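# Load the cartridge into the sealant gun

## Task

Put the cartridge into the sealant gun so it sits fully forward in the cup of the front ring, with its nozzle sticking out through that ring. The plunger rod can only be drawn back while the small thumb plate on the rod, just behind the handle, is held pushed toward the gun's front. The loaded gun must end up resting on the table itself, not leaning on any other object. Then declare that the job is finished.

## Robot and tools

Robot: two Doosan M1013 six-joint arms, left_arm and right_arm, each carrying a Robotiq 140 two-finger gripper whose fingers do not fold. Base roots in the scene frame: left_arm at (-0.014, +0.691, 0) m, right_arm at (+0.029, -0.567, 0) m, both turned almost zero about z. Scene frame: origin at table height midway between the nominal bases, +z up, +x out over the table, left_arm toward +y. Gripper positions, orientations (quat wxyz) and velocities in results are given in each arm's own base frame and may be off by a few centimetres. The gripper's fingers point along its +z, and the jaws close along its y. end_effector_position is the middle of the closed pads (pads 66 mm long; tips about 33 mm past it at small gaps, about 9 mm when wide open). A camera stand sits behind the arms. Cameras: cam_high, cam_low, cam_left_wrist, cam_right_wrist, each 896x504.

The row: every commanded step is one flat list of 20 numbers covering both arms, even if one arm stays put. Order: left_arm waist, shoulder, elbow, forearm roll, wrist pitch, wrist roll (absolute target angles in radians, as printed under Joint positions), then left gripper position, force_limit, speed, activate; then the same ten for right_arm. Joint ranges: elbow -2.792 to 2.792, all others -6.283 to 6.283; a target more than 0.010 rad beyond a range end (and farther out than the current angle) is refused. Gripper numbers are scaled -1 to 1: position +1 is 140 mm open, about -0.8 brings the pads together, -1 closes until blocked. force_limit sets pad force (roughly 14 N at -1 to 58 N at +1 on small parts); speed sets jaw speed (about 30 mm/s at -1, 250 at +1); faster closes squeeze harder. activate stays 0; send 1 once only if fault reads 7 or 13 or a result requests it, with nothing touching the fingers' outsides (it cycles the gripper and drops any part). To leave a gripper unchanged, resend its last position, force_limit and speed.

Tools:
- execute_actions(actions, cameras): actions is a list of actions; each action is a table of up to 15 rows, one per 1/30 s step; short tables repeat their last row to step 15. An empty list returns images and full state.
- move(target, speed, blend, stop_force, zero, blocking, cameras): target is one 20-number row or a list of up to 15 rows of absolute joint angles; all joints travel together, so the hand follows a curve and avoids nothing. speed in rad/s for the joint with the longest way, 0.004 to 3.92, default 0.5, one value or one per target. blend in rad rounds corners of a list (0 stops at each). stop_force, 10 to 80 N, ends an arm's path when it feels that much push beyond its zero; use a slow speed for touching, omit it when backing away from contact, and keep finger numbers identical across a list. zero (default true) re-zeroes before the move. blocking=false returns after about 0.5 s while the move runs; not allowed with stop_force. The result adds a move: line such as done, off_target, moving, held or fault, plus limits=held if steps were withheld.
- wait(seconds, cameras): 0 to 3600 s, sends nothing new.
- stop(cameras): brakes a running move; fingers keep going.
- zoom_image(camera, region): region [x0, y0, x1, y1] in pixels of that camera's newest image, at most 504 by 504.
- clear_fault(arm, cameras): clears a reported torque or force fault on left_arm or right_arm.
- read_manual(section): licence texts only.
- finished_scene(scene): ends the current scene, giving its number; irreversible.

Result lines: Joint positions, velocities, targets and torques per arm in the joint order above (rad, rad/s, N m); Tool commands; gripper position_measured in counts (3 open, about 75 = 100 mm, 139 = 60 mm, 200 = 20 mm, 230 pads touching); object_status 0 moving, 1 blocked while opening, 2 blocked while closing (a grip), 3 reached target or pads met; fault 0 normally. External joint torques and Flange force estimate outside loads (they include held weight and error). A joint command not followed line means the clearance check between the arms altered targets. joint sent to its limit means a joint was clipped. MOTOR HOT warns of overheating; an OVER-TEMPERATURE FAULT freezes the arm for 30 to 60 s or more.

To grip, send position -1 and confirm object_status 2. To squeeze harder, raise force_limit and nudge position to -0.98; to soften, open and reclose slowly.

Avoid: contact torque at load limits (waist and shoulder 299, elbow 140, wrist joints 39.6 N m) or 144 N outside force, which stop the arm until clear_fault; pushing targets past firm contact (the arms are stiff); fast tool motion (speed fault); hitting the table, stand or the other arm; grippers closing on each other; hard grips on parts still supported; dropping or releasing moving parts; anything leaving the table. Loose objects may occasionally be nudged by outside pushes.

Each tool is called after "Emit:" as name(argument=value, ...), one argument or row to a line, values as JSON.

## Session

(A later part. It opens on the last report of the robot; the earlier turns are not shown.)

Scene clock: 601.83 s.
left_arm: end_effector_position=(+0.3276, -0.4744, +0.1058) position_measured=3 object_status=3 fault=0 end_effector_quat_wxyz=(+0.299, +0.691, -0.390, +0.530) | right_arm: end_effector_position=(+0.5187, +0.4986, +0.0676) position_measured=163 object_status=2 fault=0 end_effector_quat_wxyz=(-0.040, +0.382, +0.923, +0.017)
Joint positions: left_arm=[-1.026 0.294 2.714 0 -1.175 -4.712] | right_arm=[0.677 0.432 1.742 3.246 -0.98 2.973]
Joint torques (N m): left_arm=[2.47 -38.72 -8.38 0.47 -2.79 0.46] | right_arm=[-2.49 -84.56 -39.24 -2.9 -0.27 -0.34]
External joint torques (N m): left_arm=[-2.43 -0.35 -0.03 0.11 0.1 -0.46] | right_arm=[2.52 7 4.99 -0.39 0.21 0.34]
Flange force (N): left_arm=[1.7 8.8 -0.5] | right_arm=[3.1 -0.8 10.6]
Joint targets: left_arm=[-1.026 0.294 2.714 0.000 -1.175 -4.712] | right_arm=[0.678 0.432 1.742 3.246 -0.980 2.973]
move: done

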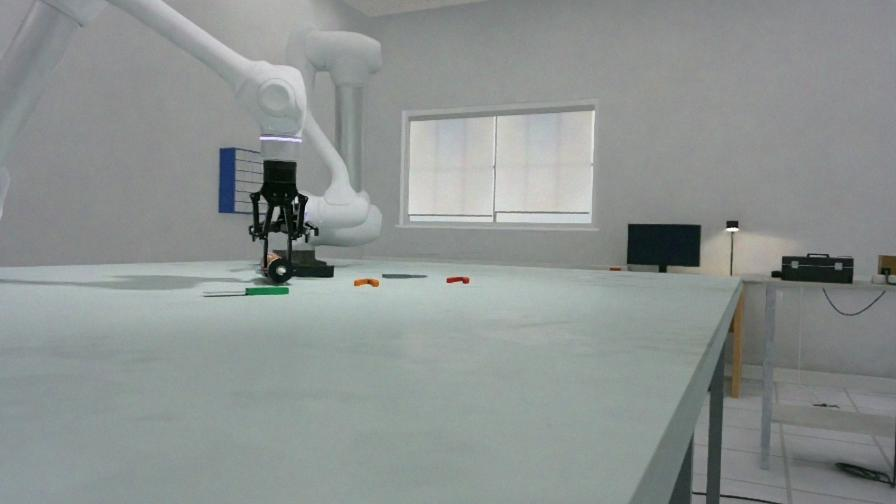

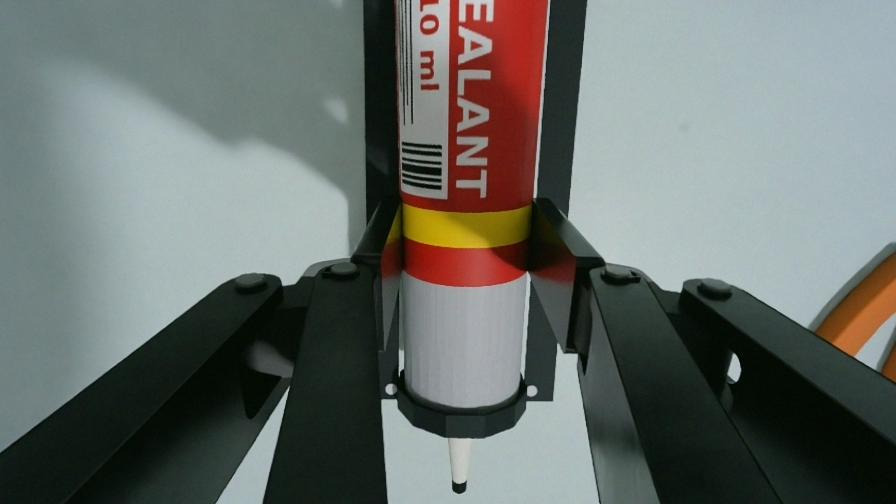

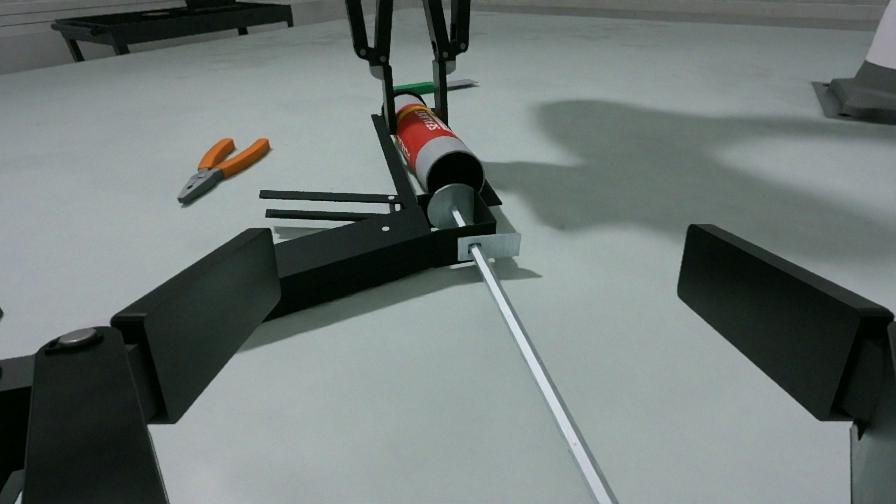

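Emit:
move(
  target=[-1.0264,0.294,2.7137,0,-1.1751,-4.712,1,0,0,0,0.6776,0.4326,1.7402,3.2464,-0.9793,2.9905,-0.98,1,-1,0],
  speed=0.03,
  stop_force=15,
  cameras=["cam_left_wrist","cam_right_wrist"],
)

Emit:
zoom_image(
  camera="cam_left_wrist",
  region=[340, 0, 620, 200],
)

Emit:
zoom_image(
  camera="cam_right_wrist",
  region=[360, 80, 540, 260],
)

Scene clock: 621.10 s.
left_arm: end_effector_position=(+0.3276, -0.4744, +0.1058) position_measured=3 object_status=3 fault=0 end_effector_quat_wxyz=(+0.299, +0.691, -0.390, +0.530) | right_arm: end_effector_position=(+0.5197, +0.4995, +0.0676) position_measured=163 object_status=2 fault=0 end_effector_quat_wxyz=(-0.040, +0.390, +0.920, +0.017)
Joint positions: left_arm=[-1.026 0.294 2.714 0 -1.175 -4.712] | right_arm=[0.678 0.433 1.74 3.246 -0.979 2.991]
Joint torques (N m): left_arm=[1.97 -39.04 -8.46 0.45 -2.76 0.46] | right_arm=[-2.25 -84.47 -39.36 -2.87 -0.2 -0.33]
External joint torques (N m): left_arm=[-1.9 -0.04 0.06 0.13 0.07 -0.47] | right_arm=[2.14 6.79 5.05 -0.43 0.16 0.33]
Flange force (N): left_arm=[0.4 6.7 -0.1] | right_arm=[2.6 -1.3 10.3]
Joint targets: left_arm=[-1.026 0.294 2.714 0.000 -1.175 -4.712] | right_arm=[0.678 0.433 1.740 3.246 -0.979 2.991]
move: done

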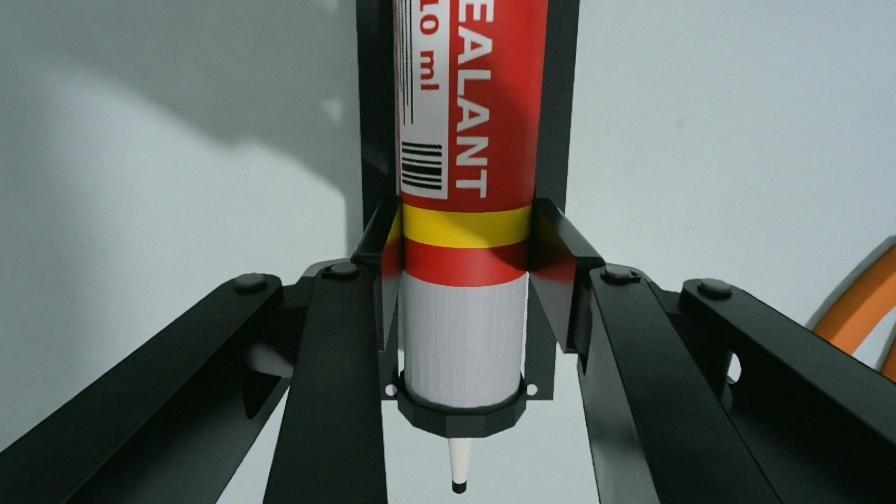

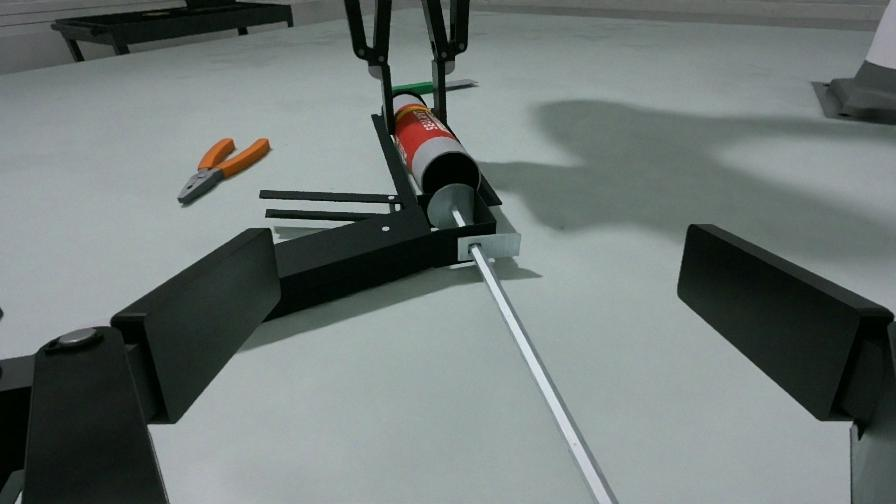

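Scaled by 1.800 from the camera's image (finer frame: 1280x720).

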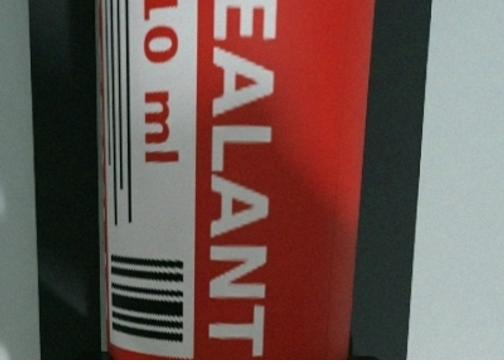

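Scaled by 2.800 from the camera's image (finer frame: 1280x720).

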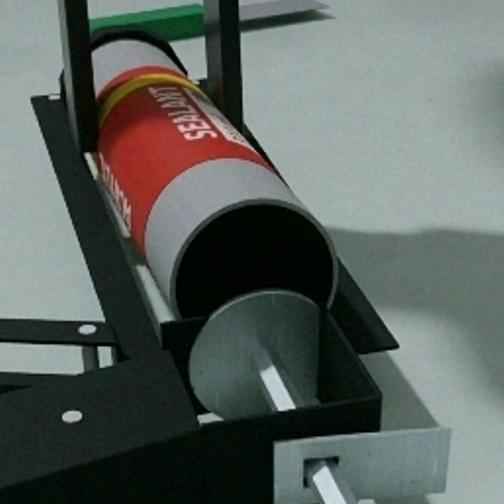

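Emit:
move(
  target=[-1.0264,0.294,2.7137,0,-1.1751,-4.712,1,0,0,0,0.6999,0.4331,1.7427,3.1901,-0.9692,3.0443,-0.98,1,-1,0],
  speed=0.03,
  stop_force=15,
  cameras=["cam_low","cam_left_wrist","cam_right_wrist"],
)

Emit:
zoom_image(
  camera="cam_left_wrist",
  region=[340, 340, 580, 500],
)

Emit:
zoom_image(
  camera="cam_right_wrist",
  region=[360, 80, 540, 260],
)

Emit:
zoom_image(
  camera="cam_low",
  region=[250, 230, 320, 290],
)

Scene clock: 626.60 s.
left_arm: end_effector_position=(+0.3276, -0.4744, +0.1058) position_measured=3 object_status=3 fault=0 end_effector_quat_wxyz=(+0.299, +0.691, -0.390, +0.530) | right_arm: end_effector_position=(+0.5192, +0.4997, +0.0651) position_measured=163 object_status=2 fault=0 end_effector_quat_wxyz=(-0.018, +0.390, +0.921, +0.008)
Joint positions: left_arm=[-1.026 0.294 2.714 0 -1.175 -4.712] | right_arm=[0.7 0.433 1.743 3.19 -0.969 3.044]
Joint torques (N m): left_arm=[2.49 -38.96 -8.3 0.36 -2.73 0.49] | right_arm=[-2.51 -84.83 -39.46 -3.09 -0.21 -0.35]
External joint torques (N m): left_arm=[-2.53 -0.07 -0.11 0.23 0.04 -0.49] | right_arm=[2.54 7.06 5.11 -0.32 0.19 0.35]
Flange force (N): left_arm=[0.5 8.7 0.1] | right_arm=[3.6 -1.1 10.7]
Joint targets: left_arm=[-1.026 0.294 2.714 0.000 -1.175 -4.712] | right_arm=[0.700 0.433 1.743 3.190 -0.969 3.044]
move: done

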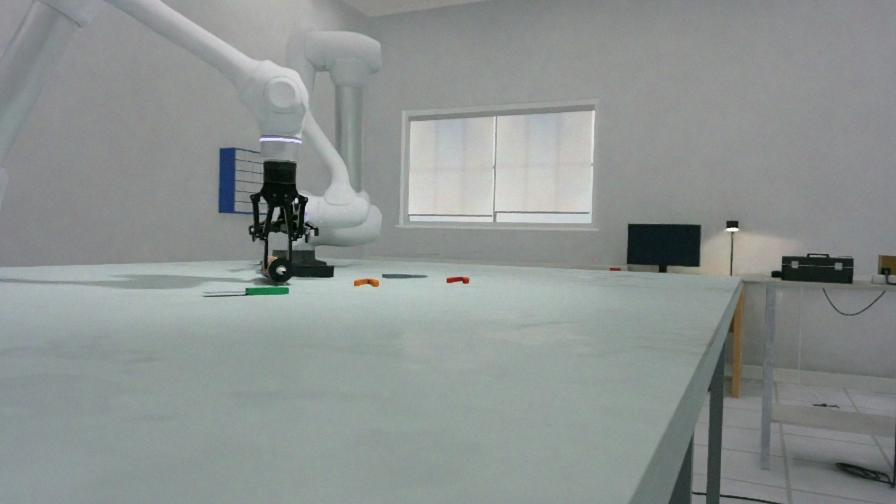

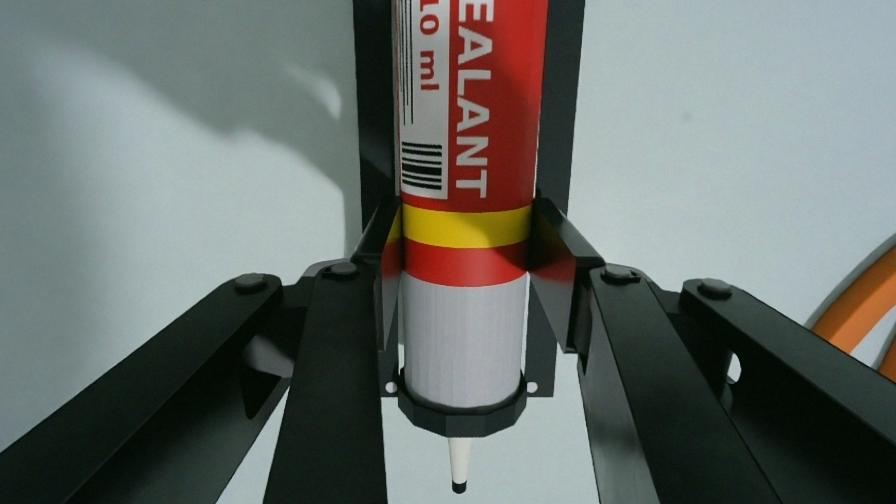

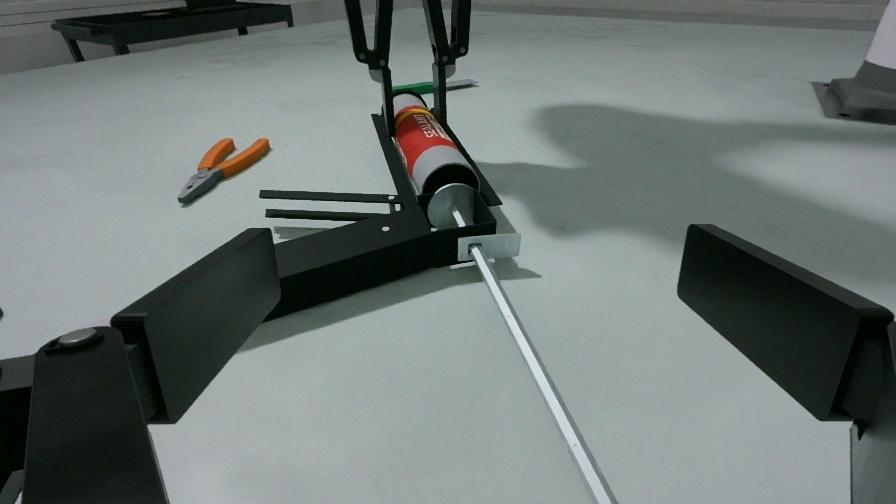

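Scaled by 2.100 from the camera's image (finer frame: 1280x720).

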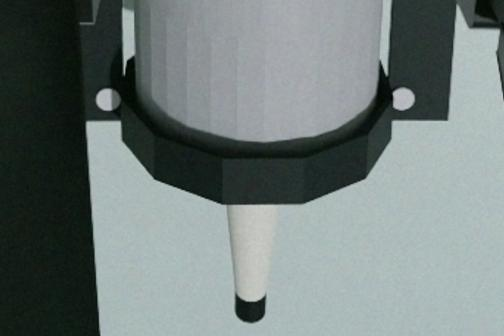

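Scaled by 2.800 from the camera's image (finer frame: 1280x720).

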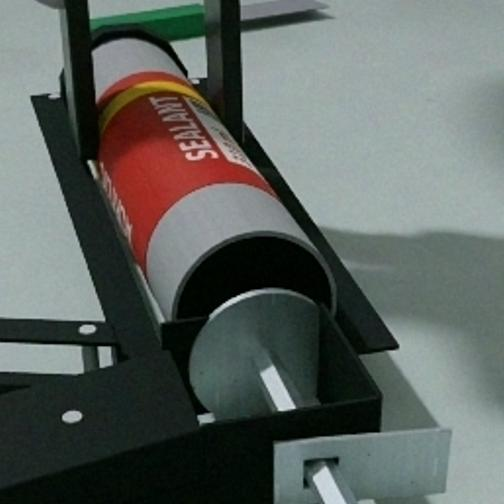

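Scaled by 7.200 from the camera's image (finer frame: 1280x720).

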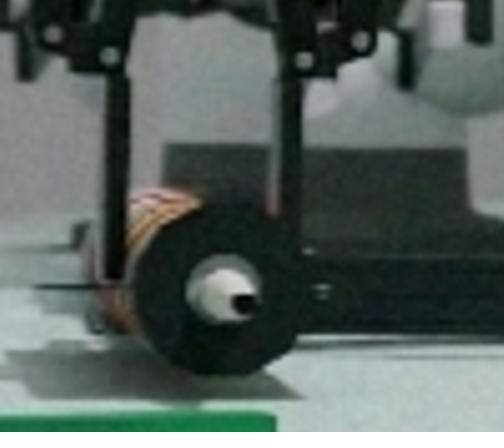

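Emit:
move(
  target=[-1.0264,0.294,2.7137,0,-1.1751,-4.712,1,0,0,0,0.6943,0.4332,1.7424,3.1901,-0.969,3.0386,-0.98,1,-1,0],
  speed=0.01,
  stop_force=12,
  cameras=["cam_left_wrist"],
)

Emit:
zoom_image(
  camera="cam_left_wrist",
  region=[340, 340, 580, 500],
)

Scene clock: 645.00 s.
left_arm: end_effector_position=(+0.3276, -0.4744, +0.1058) position_measured=3 object_status=3 fault=0 end_effector_quat_wxyz=(+0.299, +0.691, -0.390, +0.530) | right_arm: end_effector_position=(+0.5222, +0.4970, +0.0651) position_measured=163 object_status=2 fault=0 end_effector_quat_wxyz=(-0.018, +0.390, +0.921, +0.008)
Joint positions: left_arm=[-1.026 0.294 2.714 0 -1.175 -4.712] | right_arm=[0.694 0.433 1.742 3.19 -0.969 3.039]
Joint torques (N m): left_arm=[2.65 -38.78 -8.09 0.42 -2.85 0.46] | right_arm=[-3.09 -85.08 -39.61 -3.42 -0.17 -0.33]
External joint torques (N m): left_arm=[-2.65 -0.27 -0.28 0.16 0.17 -0.46] | right_arm=[3 7.22 5.23 0.01 0.15 0.33]
Flange force (N): left_arm=[1.9 9.4 0.1] | right_arm=[4.2 -1.1 10.9]
Joint targets: left_arm=[-1.026 0.294 2.714 0.000 -1.175 -4.712] | right_arm=[0.694 0.433 1.742 3.190 -0.969 3.039]
move: done

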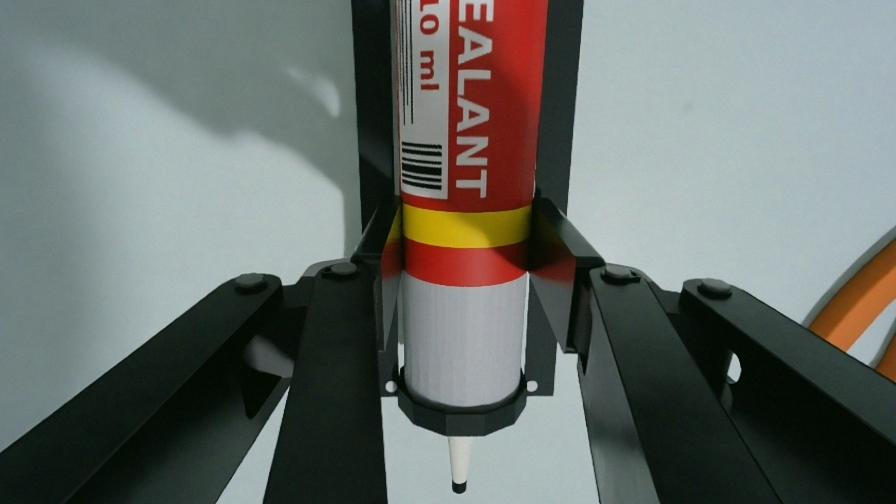

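Scaled by 2.100 from the camera's image (finer frame: 1280x720).

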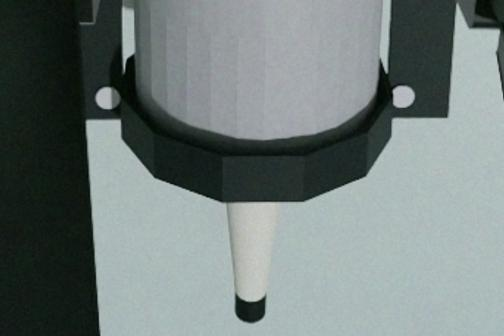

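Emit:
move(
  target=[
    [-1.0264,0.294,2.7137,0,-1.1751,-4.712,1,0,0,0,0.6943,0.4332,1.7424,3.1901,-0.969,3.0386,0.1,1,-1,0],
    [-1.0264,0.294,2.7137,0,-1.1751,-4.712,1,0,0,0,0.7128,0.3421,1.6413,3.1416,-1.1582,3.0847,0.1,1,-1,0],
  ],
  speed=[0.1, 0.12],
  cameras=["cam_low","cam_left_wrist","cam_right_wrist"],
)

Emit:
zoom_image(
  camera="cam_right_wrist",
  region=[360, 80, 540, 260],
)

Emit:
zoom_image(
  camera="cam_low",
  region=[250, 230, 340, 290],
)

Scene clock: 674.63 s.
left_arm: end_effector_position=(+0.3276, -0.4744, +0.1058) position_measured=3 object_status=3 fault=0 end_effector_quat_wxyz=(+0.299, +0.691, -0.390, +0.530) | right_arm: end_effector_position=(+0.5222, +0.4970, +0.1799) position_measured=117 object_status=3 fault=0 end_effector_quat_wxyz=(+0.000, +0.390, +0.921, +0.000)
Joint positions: left_arm=[-1.026 0.294 2.714 0 -1.175 -4.712] | right_arm=[0.713 0.342 1.641 3.142 -1.158 3.085]
Joint torques (N m): left_arm=[2.8 -38.62 -8.4 0.43 -2.8 0.52] | right_arm=[-2.11 -76.09 -40.98 -3.9 -0.18 -0.34]
External joint torques (N m): left_arm=[-2.66 -0.49 0.03 0.14 0.11 -0.52] | right_arm=[2.24 3.12 2.64 0.01 0.18 0.34]
Flange force (N): left_arm=[2.2 9.6 -0.8] | right_arm=[3.6 -0.8 5.1]
Joint targets: left_arm=[-1.026 0.294 2.714 0.000 -1.175 -4.712] | right_arm=[0.713 0.342 1.641 3.142 -1.158 3.085]
move: done

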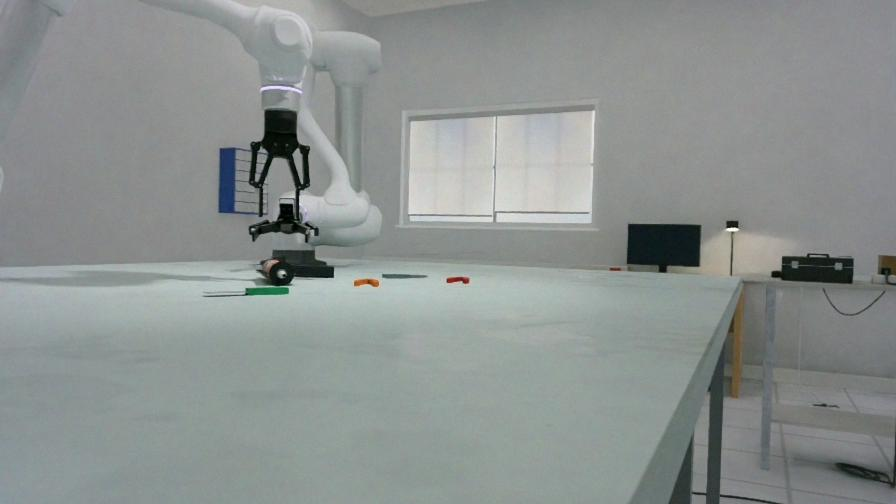

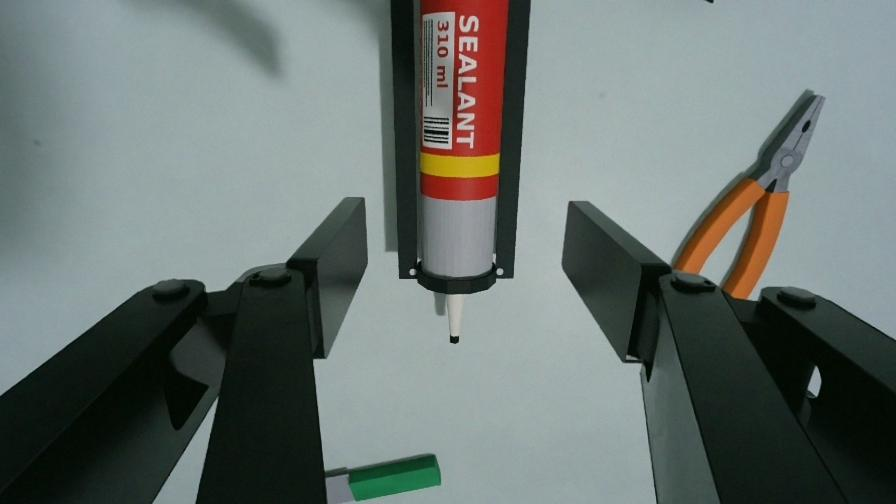

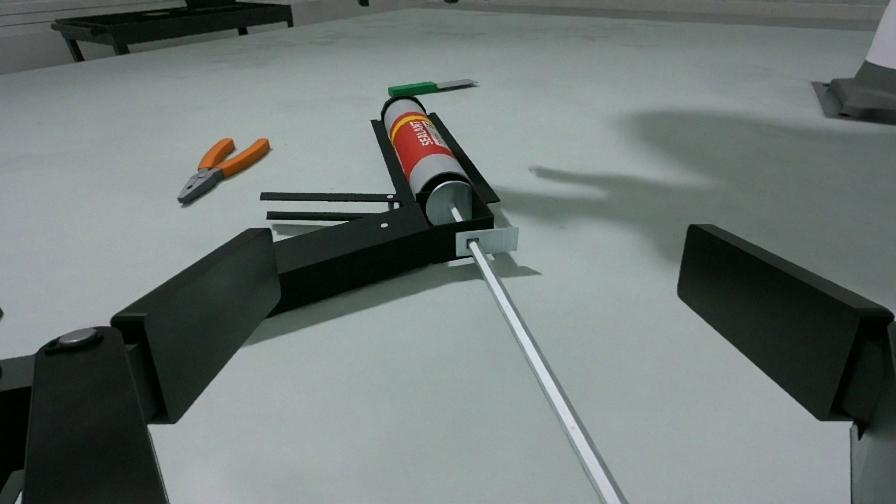

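Scaled by 2.800 from the camera's image (finer frame: 1280x720).

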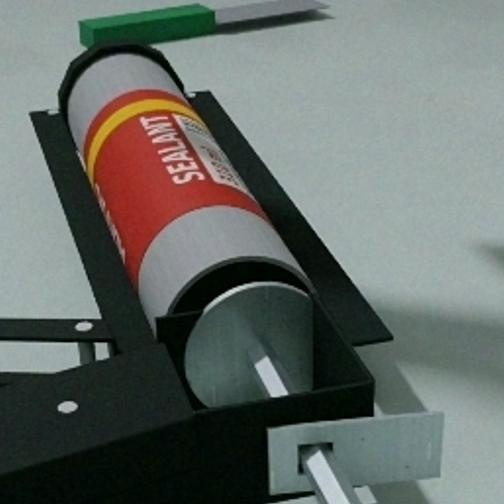

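Scaled by 5.600 from the camera's image (finer frame: 1280x720).

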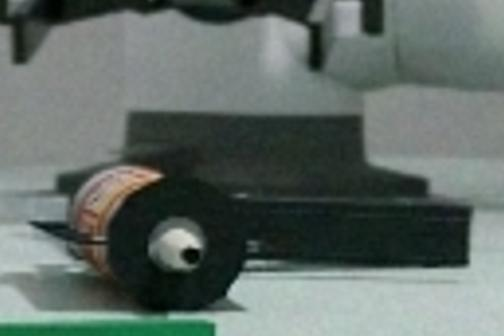

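Emit:
move(
  target=[
    [-1.06,0.1,1.9,0,0.3,-3.0,1,0,0,0,0.5914,0.3772,1.6701,3.1416,-1.0943,2.9633,0.1,1,-1,0],
    [-1.1926,-0.0472,2.1413,0,1.0475,-1.9867,1,0,0,0,0.5914,0.3772,1.6701,3.1416,-1.0943,2.9633,-0.4745,0,0,0],
  ],
  speed=[0.8, 0.8],
  blend=[0.1, 0],
  cameras=["cam_high","cam_left_wrist","cam_right_wrist"],
)

Scene clock: 685.00 s.
left_arm: end_effector_position=(+0.2000, -0.4100, +0.1599) position_measured=3 object_status=3 fault=0 end_effector_quat_wxyz=(+0.000, +0.379, +0.926, +0.000) | right_arm: end_effector_position=(+0.5827, +0.4329, +0.1400) position_measured=189 object_status=0 fault=0 end_effector_quat_wxyz=(+0.000, +0.390, +0.921, +0.000)
Joint positions: left_arm=[-1.193 -0.047 2.141 0 1.048 -1.987] | right_arm=[0.591 0.377 1.67 3.142 -1.094 2.963]
Joint torques (N m): left_arm=[2.6 -31.7 -37.18 3.58 -0.09 0.57] | right_arm=[-2.49 -78.3 -39.89 -3.75 -0.17 -0.33]
External joint torques (N m): left_arm=[-2.6 -0.37 0.12 0.22 0.13 -0.57] | right_arm=[2.42 3.05 2.71 -0.03 0.16 0.33]
Flange force (N): left_arm=[3.6 -6.1 -0.5] | right_arm=[3.9 -0.7 5.0]
Joint targets: left_arm=[-1.193 -0.047 2.141 0.000 1.047 -1.987] | right_arm=[0.591 0.377 1.670 3.142 -1.094 2.963]
move: done

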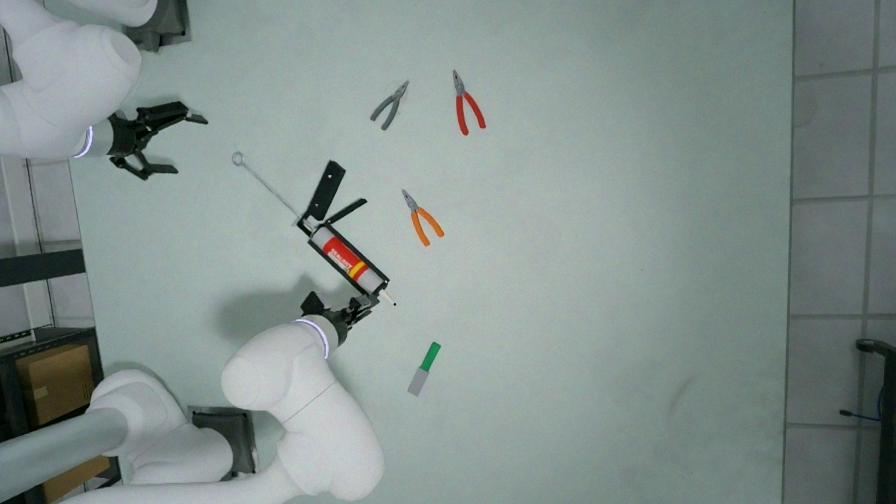

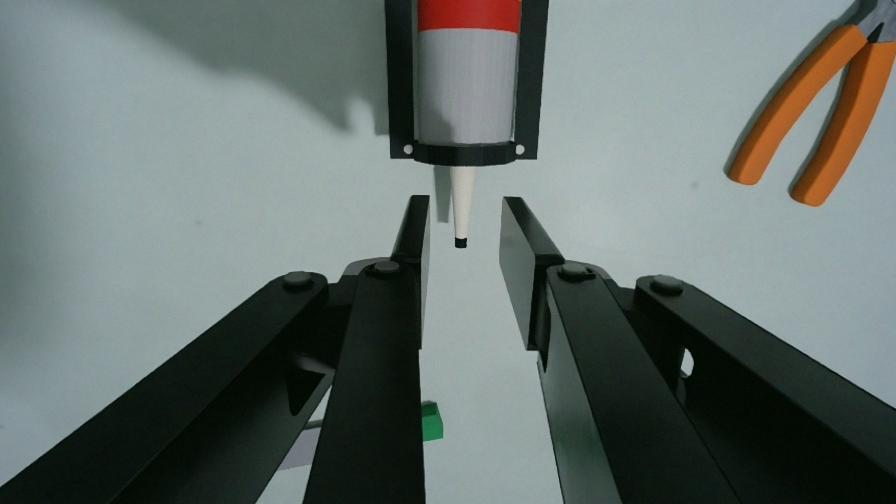

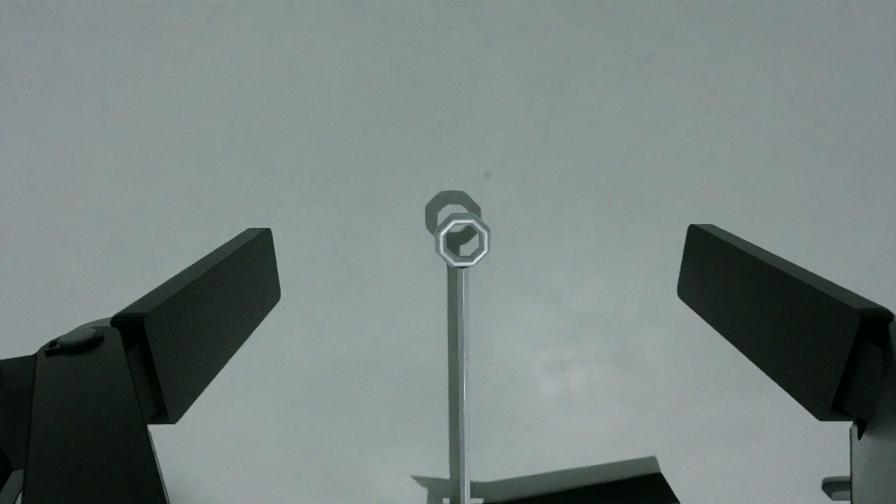

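Emit:
move(
  target=[
    [-1.2099,-0.0441,2.1801,0,1.0056,-2.0128,-1,0,0,0,0.5914,0.3772,1.6701,3.1416,-1.0943,2.9633,-0.4745,0,0,0],
    [-1.2099,0.0825,2.2778,0,0.7813,-2.0128,-1,0,0,0,0.5914,0.4586,1.7455,3.1416,-0.9375,2.9633,-0.4745,0,0,0],
  ],
  speed=[0.3, 0.15],
  cameras=["cam_low","cam_left_wrist","cam_right_wrist"],
)

Scene clock: 714.77 s.
left_arm: end_effector_position=(+0.1893, -0.4039, +0.0410) position_measured=233 object_status=3 fault=0 end_effector_quat_wxyz=(+0.000, +0.375, +0.927, +0.000) | right_arm: end_effector_position=(+0.5827, +0.4329, +0.0451) position_measured=189 object_status=3 fault=0 end_effector_quat_wxyz=(+0.000, +0.390, +0.921, +0.000)
Joint positions: left_arm=[-1.21 0.082 2.278 0 0.781 -2.013] | right_arm=[0.591 0.459 1.745 3.142 -0.938 2.963]
Joint torques (N m): left_arm=[2.23 -39.04 -30.03 2.88 -0.04 0.46] | right_arm=[-2.44 -82.82 -36.36 -3.38 -0.18 -0.29]
External joint torques (N m): left_arm=[-2.27 0.16 -0.16 0.21 0.08 -0.46] | right_arm=[2.48 3.24 2.58 -0.05 0.17 0.29]
Flange force (N): left_arm=[2.1 -5.7 -0.1] | right_arm=[3.9 -0.6 5.1]
Joint targets: left_arm=[-1.210 0.082 2.278 0.000 0.781 -2.013] | right_arm=[0.591 0.459 1.746 3.142 -0.938 2.963]
move: done

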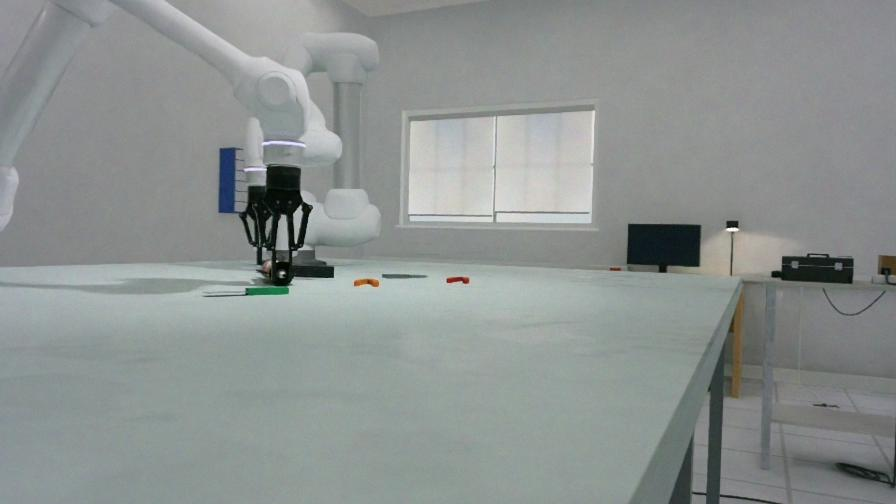

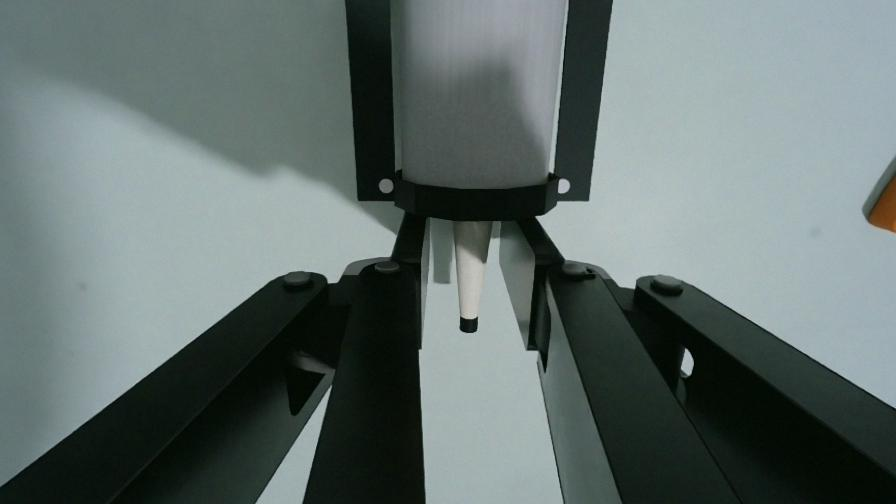

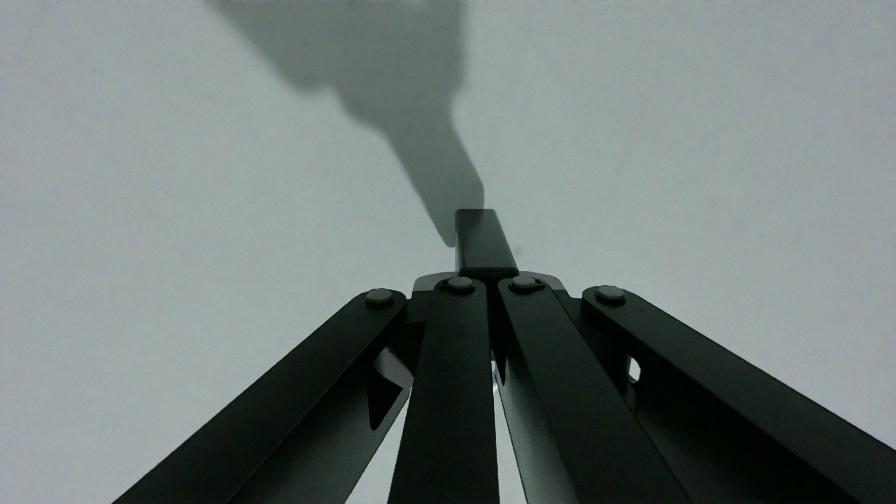

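Emit:
move(
  target=[
    [-1.1951,0.1045,2.2525,0,0.7846,-1.998,-1,0,0,0,0.5914,0.4586,1.7455,3.1416,-0.9375,2.9633,-0.4745,0,0,0],
    [-1.1812,0.1266,2.2266,0,0.7884,-1.9841,-1,0,0,0,0.5914,0.4586,1.7455,3.1416,-0.9375,2.9633,-0.4745,0,0,0],
  ],
  speed=0.015,
  blend=[0.005, 0],
  stop_force=25,
  cameras=["cam_low","cam_left_wrist","cam_right_wrist"],
)

Emit:
zoom_image(
  camera="cam_left_wrist",
  region=[320, 100, 620, 360],
)

Scene clock: 720.90 s.
left_arm: end_effector_position=(+0.2086, -0.4225, +0.0409) position_measured=233 object_status=3 fault=0 end_effector_quat_wxyz=(+0.000, +0.375, +0.927, +0.000) | right_arm: end_effector_position=(+0.5827, +0.4328, +0.0451) position_measured=189 object_status=3 fault=0 end_effector_quat_wxyz=(+0.000, +0.390, +0.921, +0.000)
Joint positions: left_arm=[-1.185 0.12 2.235 0 0.788 -1.988] | right_arm=[0.591 0.459 1.746 3.142 -0.937 2.963]
Joint torques (N m): left_arm=[6.75 -44.59 -50.35 5.97 -10.18 0.49] | right_arm=[18.77 -79.04 -32 5.3 -1.49 0.09]
External joint torques (N m): left_arm=[-6.74 1.6 20 -2.86 10.22 -0.49] | right_arm=[-18.73 -0.43 -1.7 -8.72 1.47 -0.09]
Flange force (N): left_arm=[33.9 -4.1 -4.5] | right_arm=[-25.8 -2.7 0.9]
Joint targets: left_arm=[-1.185 0.120 2.235 0.000 0.788 -1.988] | right_arm=[0.591 0.459 1.746 3.142 -0.938 2.963]
move: contact (left_arm); path passed 1 of 2 targets

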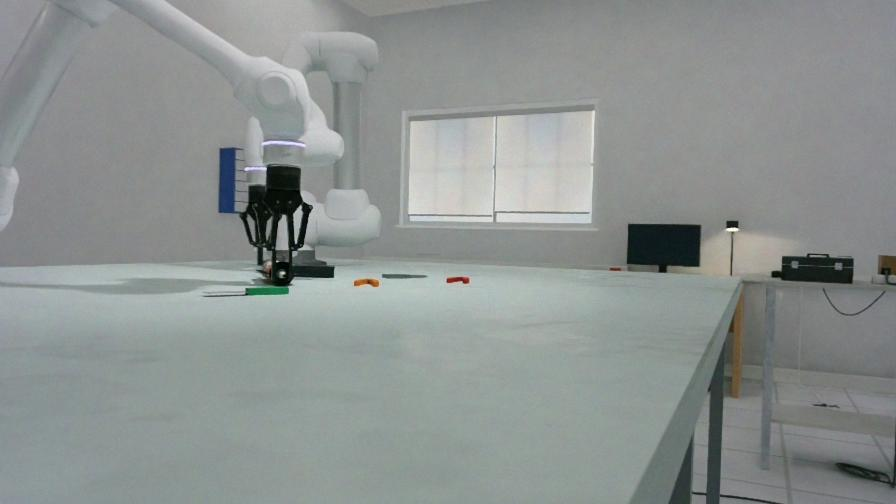

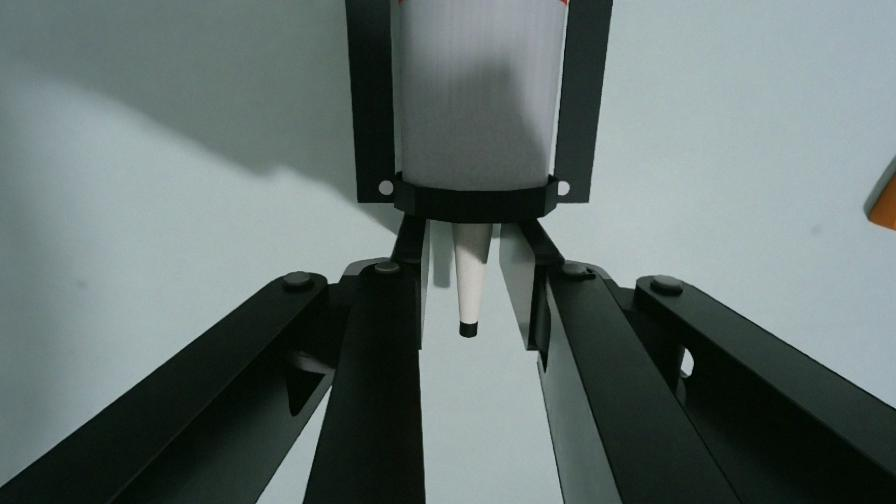

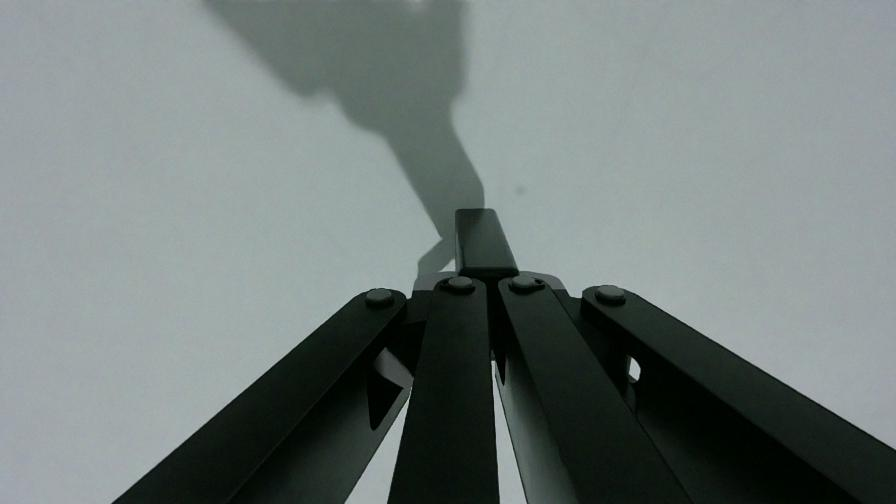

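Scaled by 1.680 from the camera's image (finer frame: 1280x720).

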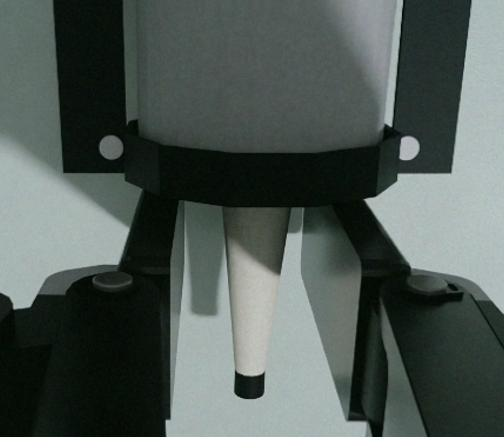

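Emit:
move(
  target=[-1.1812,0.1266,2.2266,0,0.7884,-1.9841,-1,0,0,0,0.5914,0.4586,1.7455,3.1416,-0.9375,2.9633,-0.4745,0,0,0],
  speed=0.008,
  stop_force=12,
  cameras=["cam_left_wrist"],
)

Emit:
zoom_image(
  camera="cam_left_wrist",
  region=[320, 100, 620, 360],
)

Scene clock: 727.23 s.
left_arm: end_effector_position=(+0.2093, -0.4231, +0.0409) position_measured=233 object_status=3 fault=0 end_effector_quat_wxyz=(+0.000, +0.375, +0.927, +0.000) | right_arm: end_effector_position=(+0.5827, +0.4329, +0.0451) position_measured=189 object_status=3 fault=0 end_effector_quat_wxyz=(+0.000, +0.390, +0.921, +0.000)
Joint positions: left_arm=[-1.185 0.121 2.233 0 0.788 -1.987] | right_arm=[0.591 0.459 1.745 3.142 -0.937 2.963]
Joint torques (N m): left_arm=[9.3 -46.14 -59.91 7.46 -15.14 0.47] | right_arm=[27.12 -76.43 -28.71 8.75 -2.26 0.13]
External joint torques (N m): left_arm=[-9.18 3.01 29.65 -4.36 15.18 -0.47] | right_arm=[-27 -3.1 -5.04 -12.17 2.25 -0.13]
Flange force (N): left_arm=[48.5 -4.4 -5.9] | right_arm=[-37.5 -1.9 -2.7]
Joint targets: left_arm=[-1.185 0.121 2.233 0.000 0.788 -1.987] | right_arm=[0.591 0.459 1.746 3.142 -0.938 2.963]
move: contact (left_arm)

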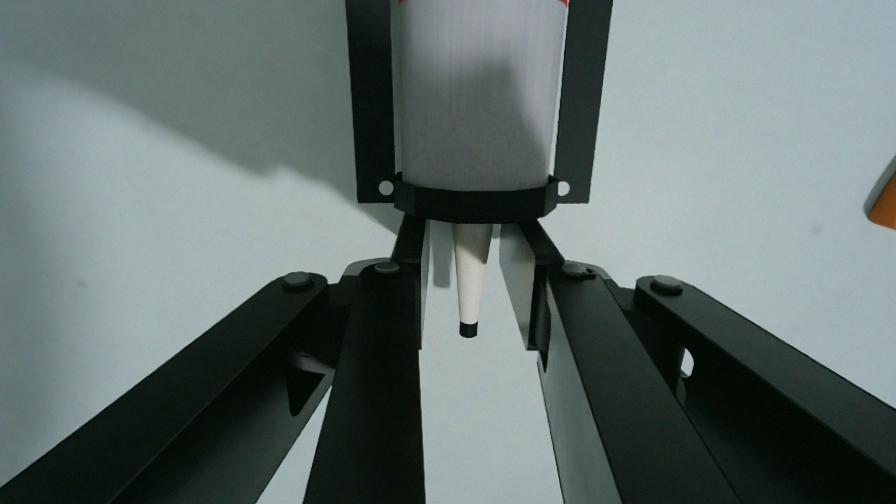

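Scaled by 1.680 from the camera's image (finer frame: 1280x720).

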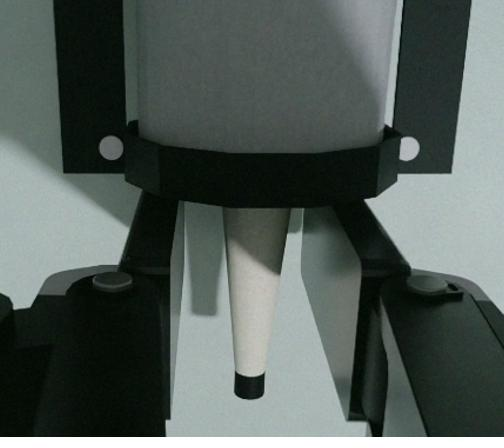

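Emit:
move(
  target=[
    [-1.1951,0.1045,2.2525,0,0.7846,-1.998,-1,0,0,0,0.5914,0.4586,1.7455,3.1416,-0.9375,2.9633,-0.4745,0,0,0],
    [-1.1951,0.1045,2.2525,0,0.7846,-1.998,-1,0,0,0,0.5831,0.4596,1.7439,3.1416,-0.9381,2.955,-0.4745,0,0,0],
    [-1.2099,-0.0441,2.1801,0,1.0056,-2.0128,-1,0,0,0,0.5831,0.3505,1.6291,3.1416,-1.162,2.955,-0.4745,0,0,0],
  ],
  speed=[0.04, 0.05, 0.12],
  cameras=["cam_high","cam_low","cam_left_wrist","cam_right_wrist"],
)

Emit:
zoom_image(
  camera="cam_low",
  region=[240, 230, 350, 300],
)

Emit:
zoom_image(
  camera="cam_high",
  region=[220, 140, 420, 320],
)

Scene clock: 739.37 s.
left_arm: end_effector_position=(+0.1893, -0.4039, +0.1400) position_measured=233 object_status=3 fault=0 end_effector_quat_wxyz=(+0.000, +0.375, +0.927, +0.000) | right_arm: end_effector_position=(+0.5869, +0.4284, +0.1800) position_measured=189 object_status=3 fault=0 end_effector_quat_wxyz=(+0.000, +0.390, +0.921, +0.000)
Joint positions: left_arm=[-1.21 -0.044 2.18 0 1.006 -2.013] | right_arm=[0.583 0.351 1.629 3.142 -1.162 2.955]
Joint torques (N m): left_arm=[2.56 -31.5 -36.35 3.49 0.03 0.48] | right_arm=[-2.27 -76.88 -41.19 -3.88 -0.18 -0.37]
External joint torques (N m): left_arm=[-2.59 0.04 0.2 0.22 0.01 -0.48] | right_arm=[2.14 3.08 2.8 -0.03 0.16 0.37]
Flange force (N): left_arm=[3.2 -6.1 0.2] | right_arm=[3.6 -0.8 5.2]
Joint targets: left_arm=[-1.210 -0.044 2.180 0.000 1.006 -2.013] | right_arm=[0.583 0.351 1.629 3.142 -1.162 2.955]
move: done

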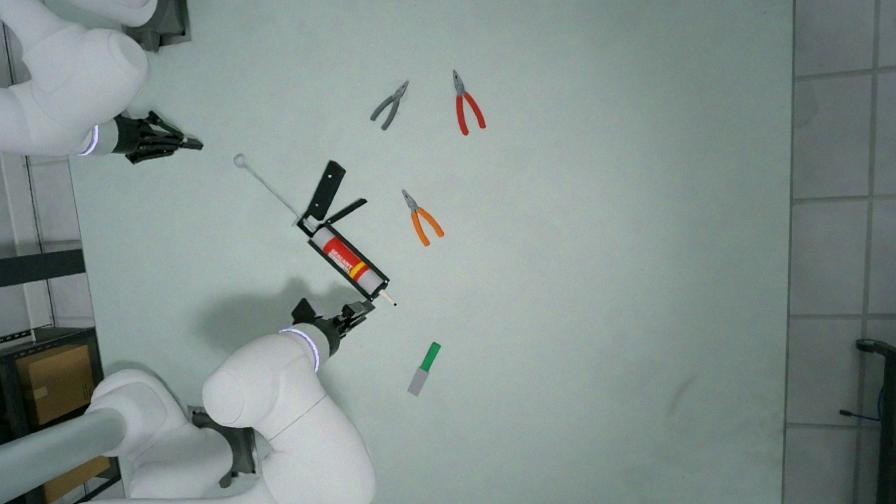

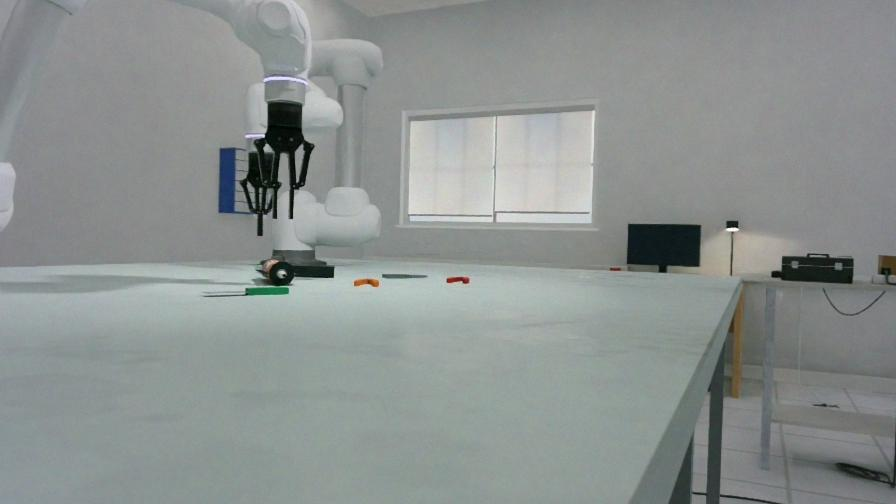

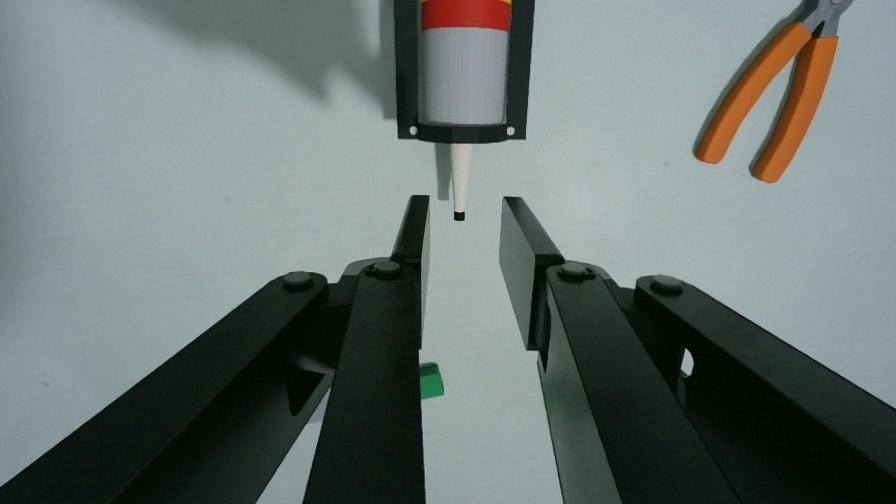

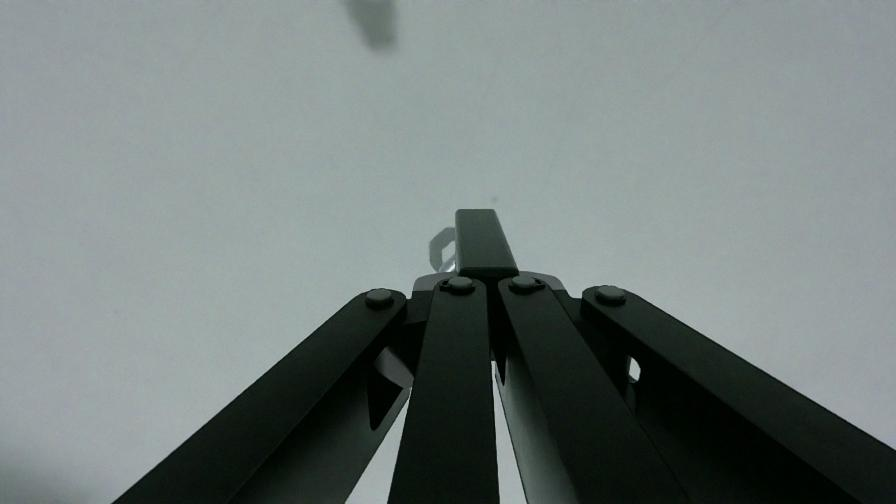

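Scaled by 4.582 from the camera's image (finer frame: 1280x720).

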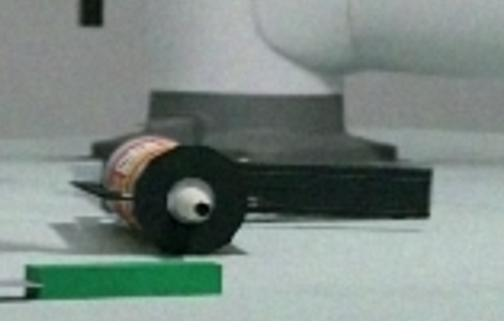

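Scaled by 2.520 from the camera's image (finer frame: 1280x720).

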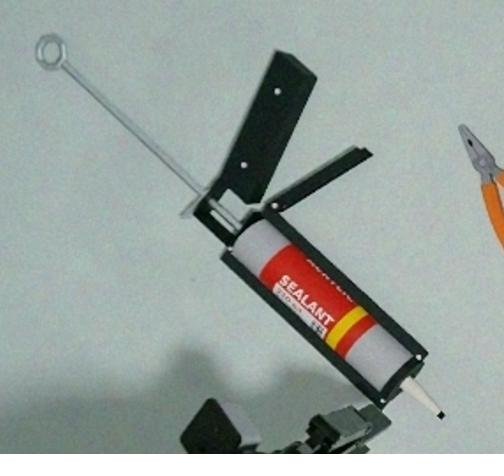

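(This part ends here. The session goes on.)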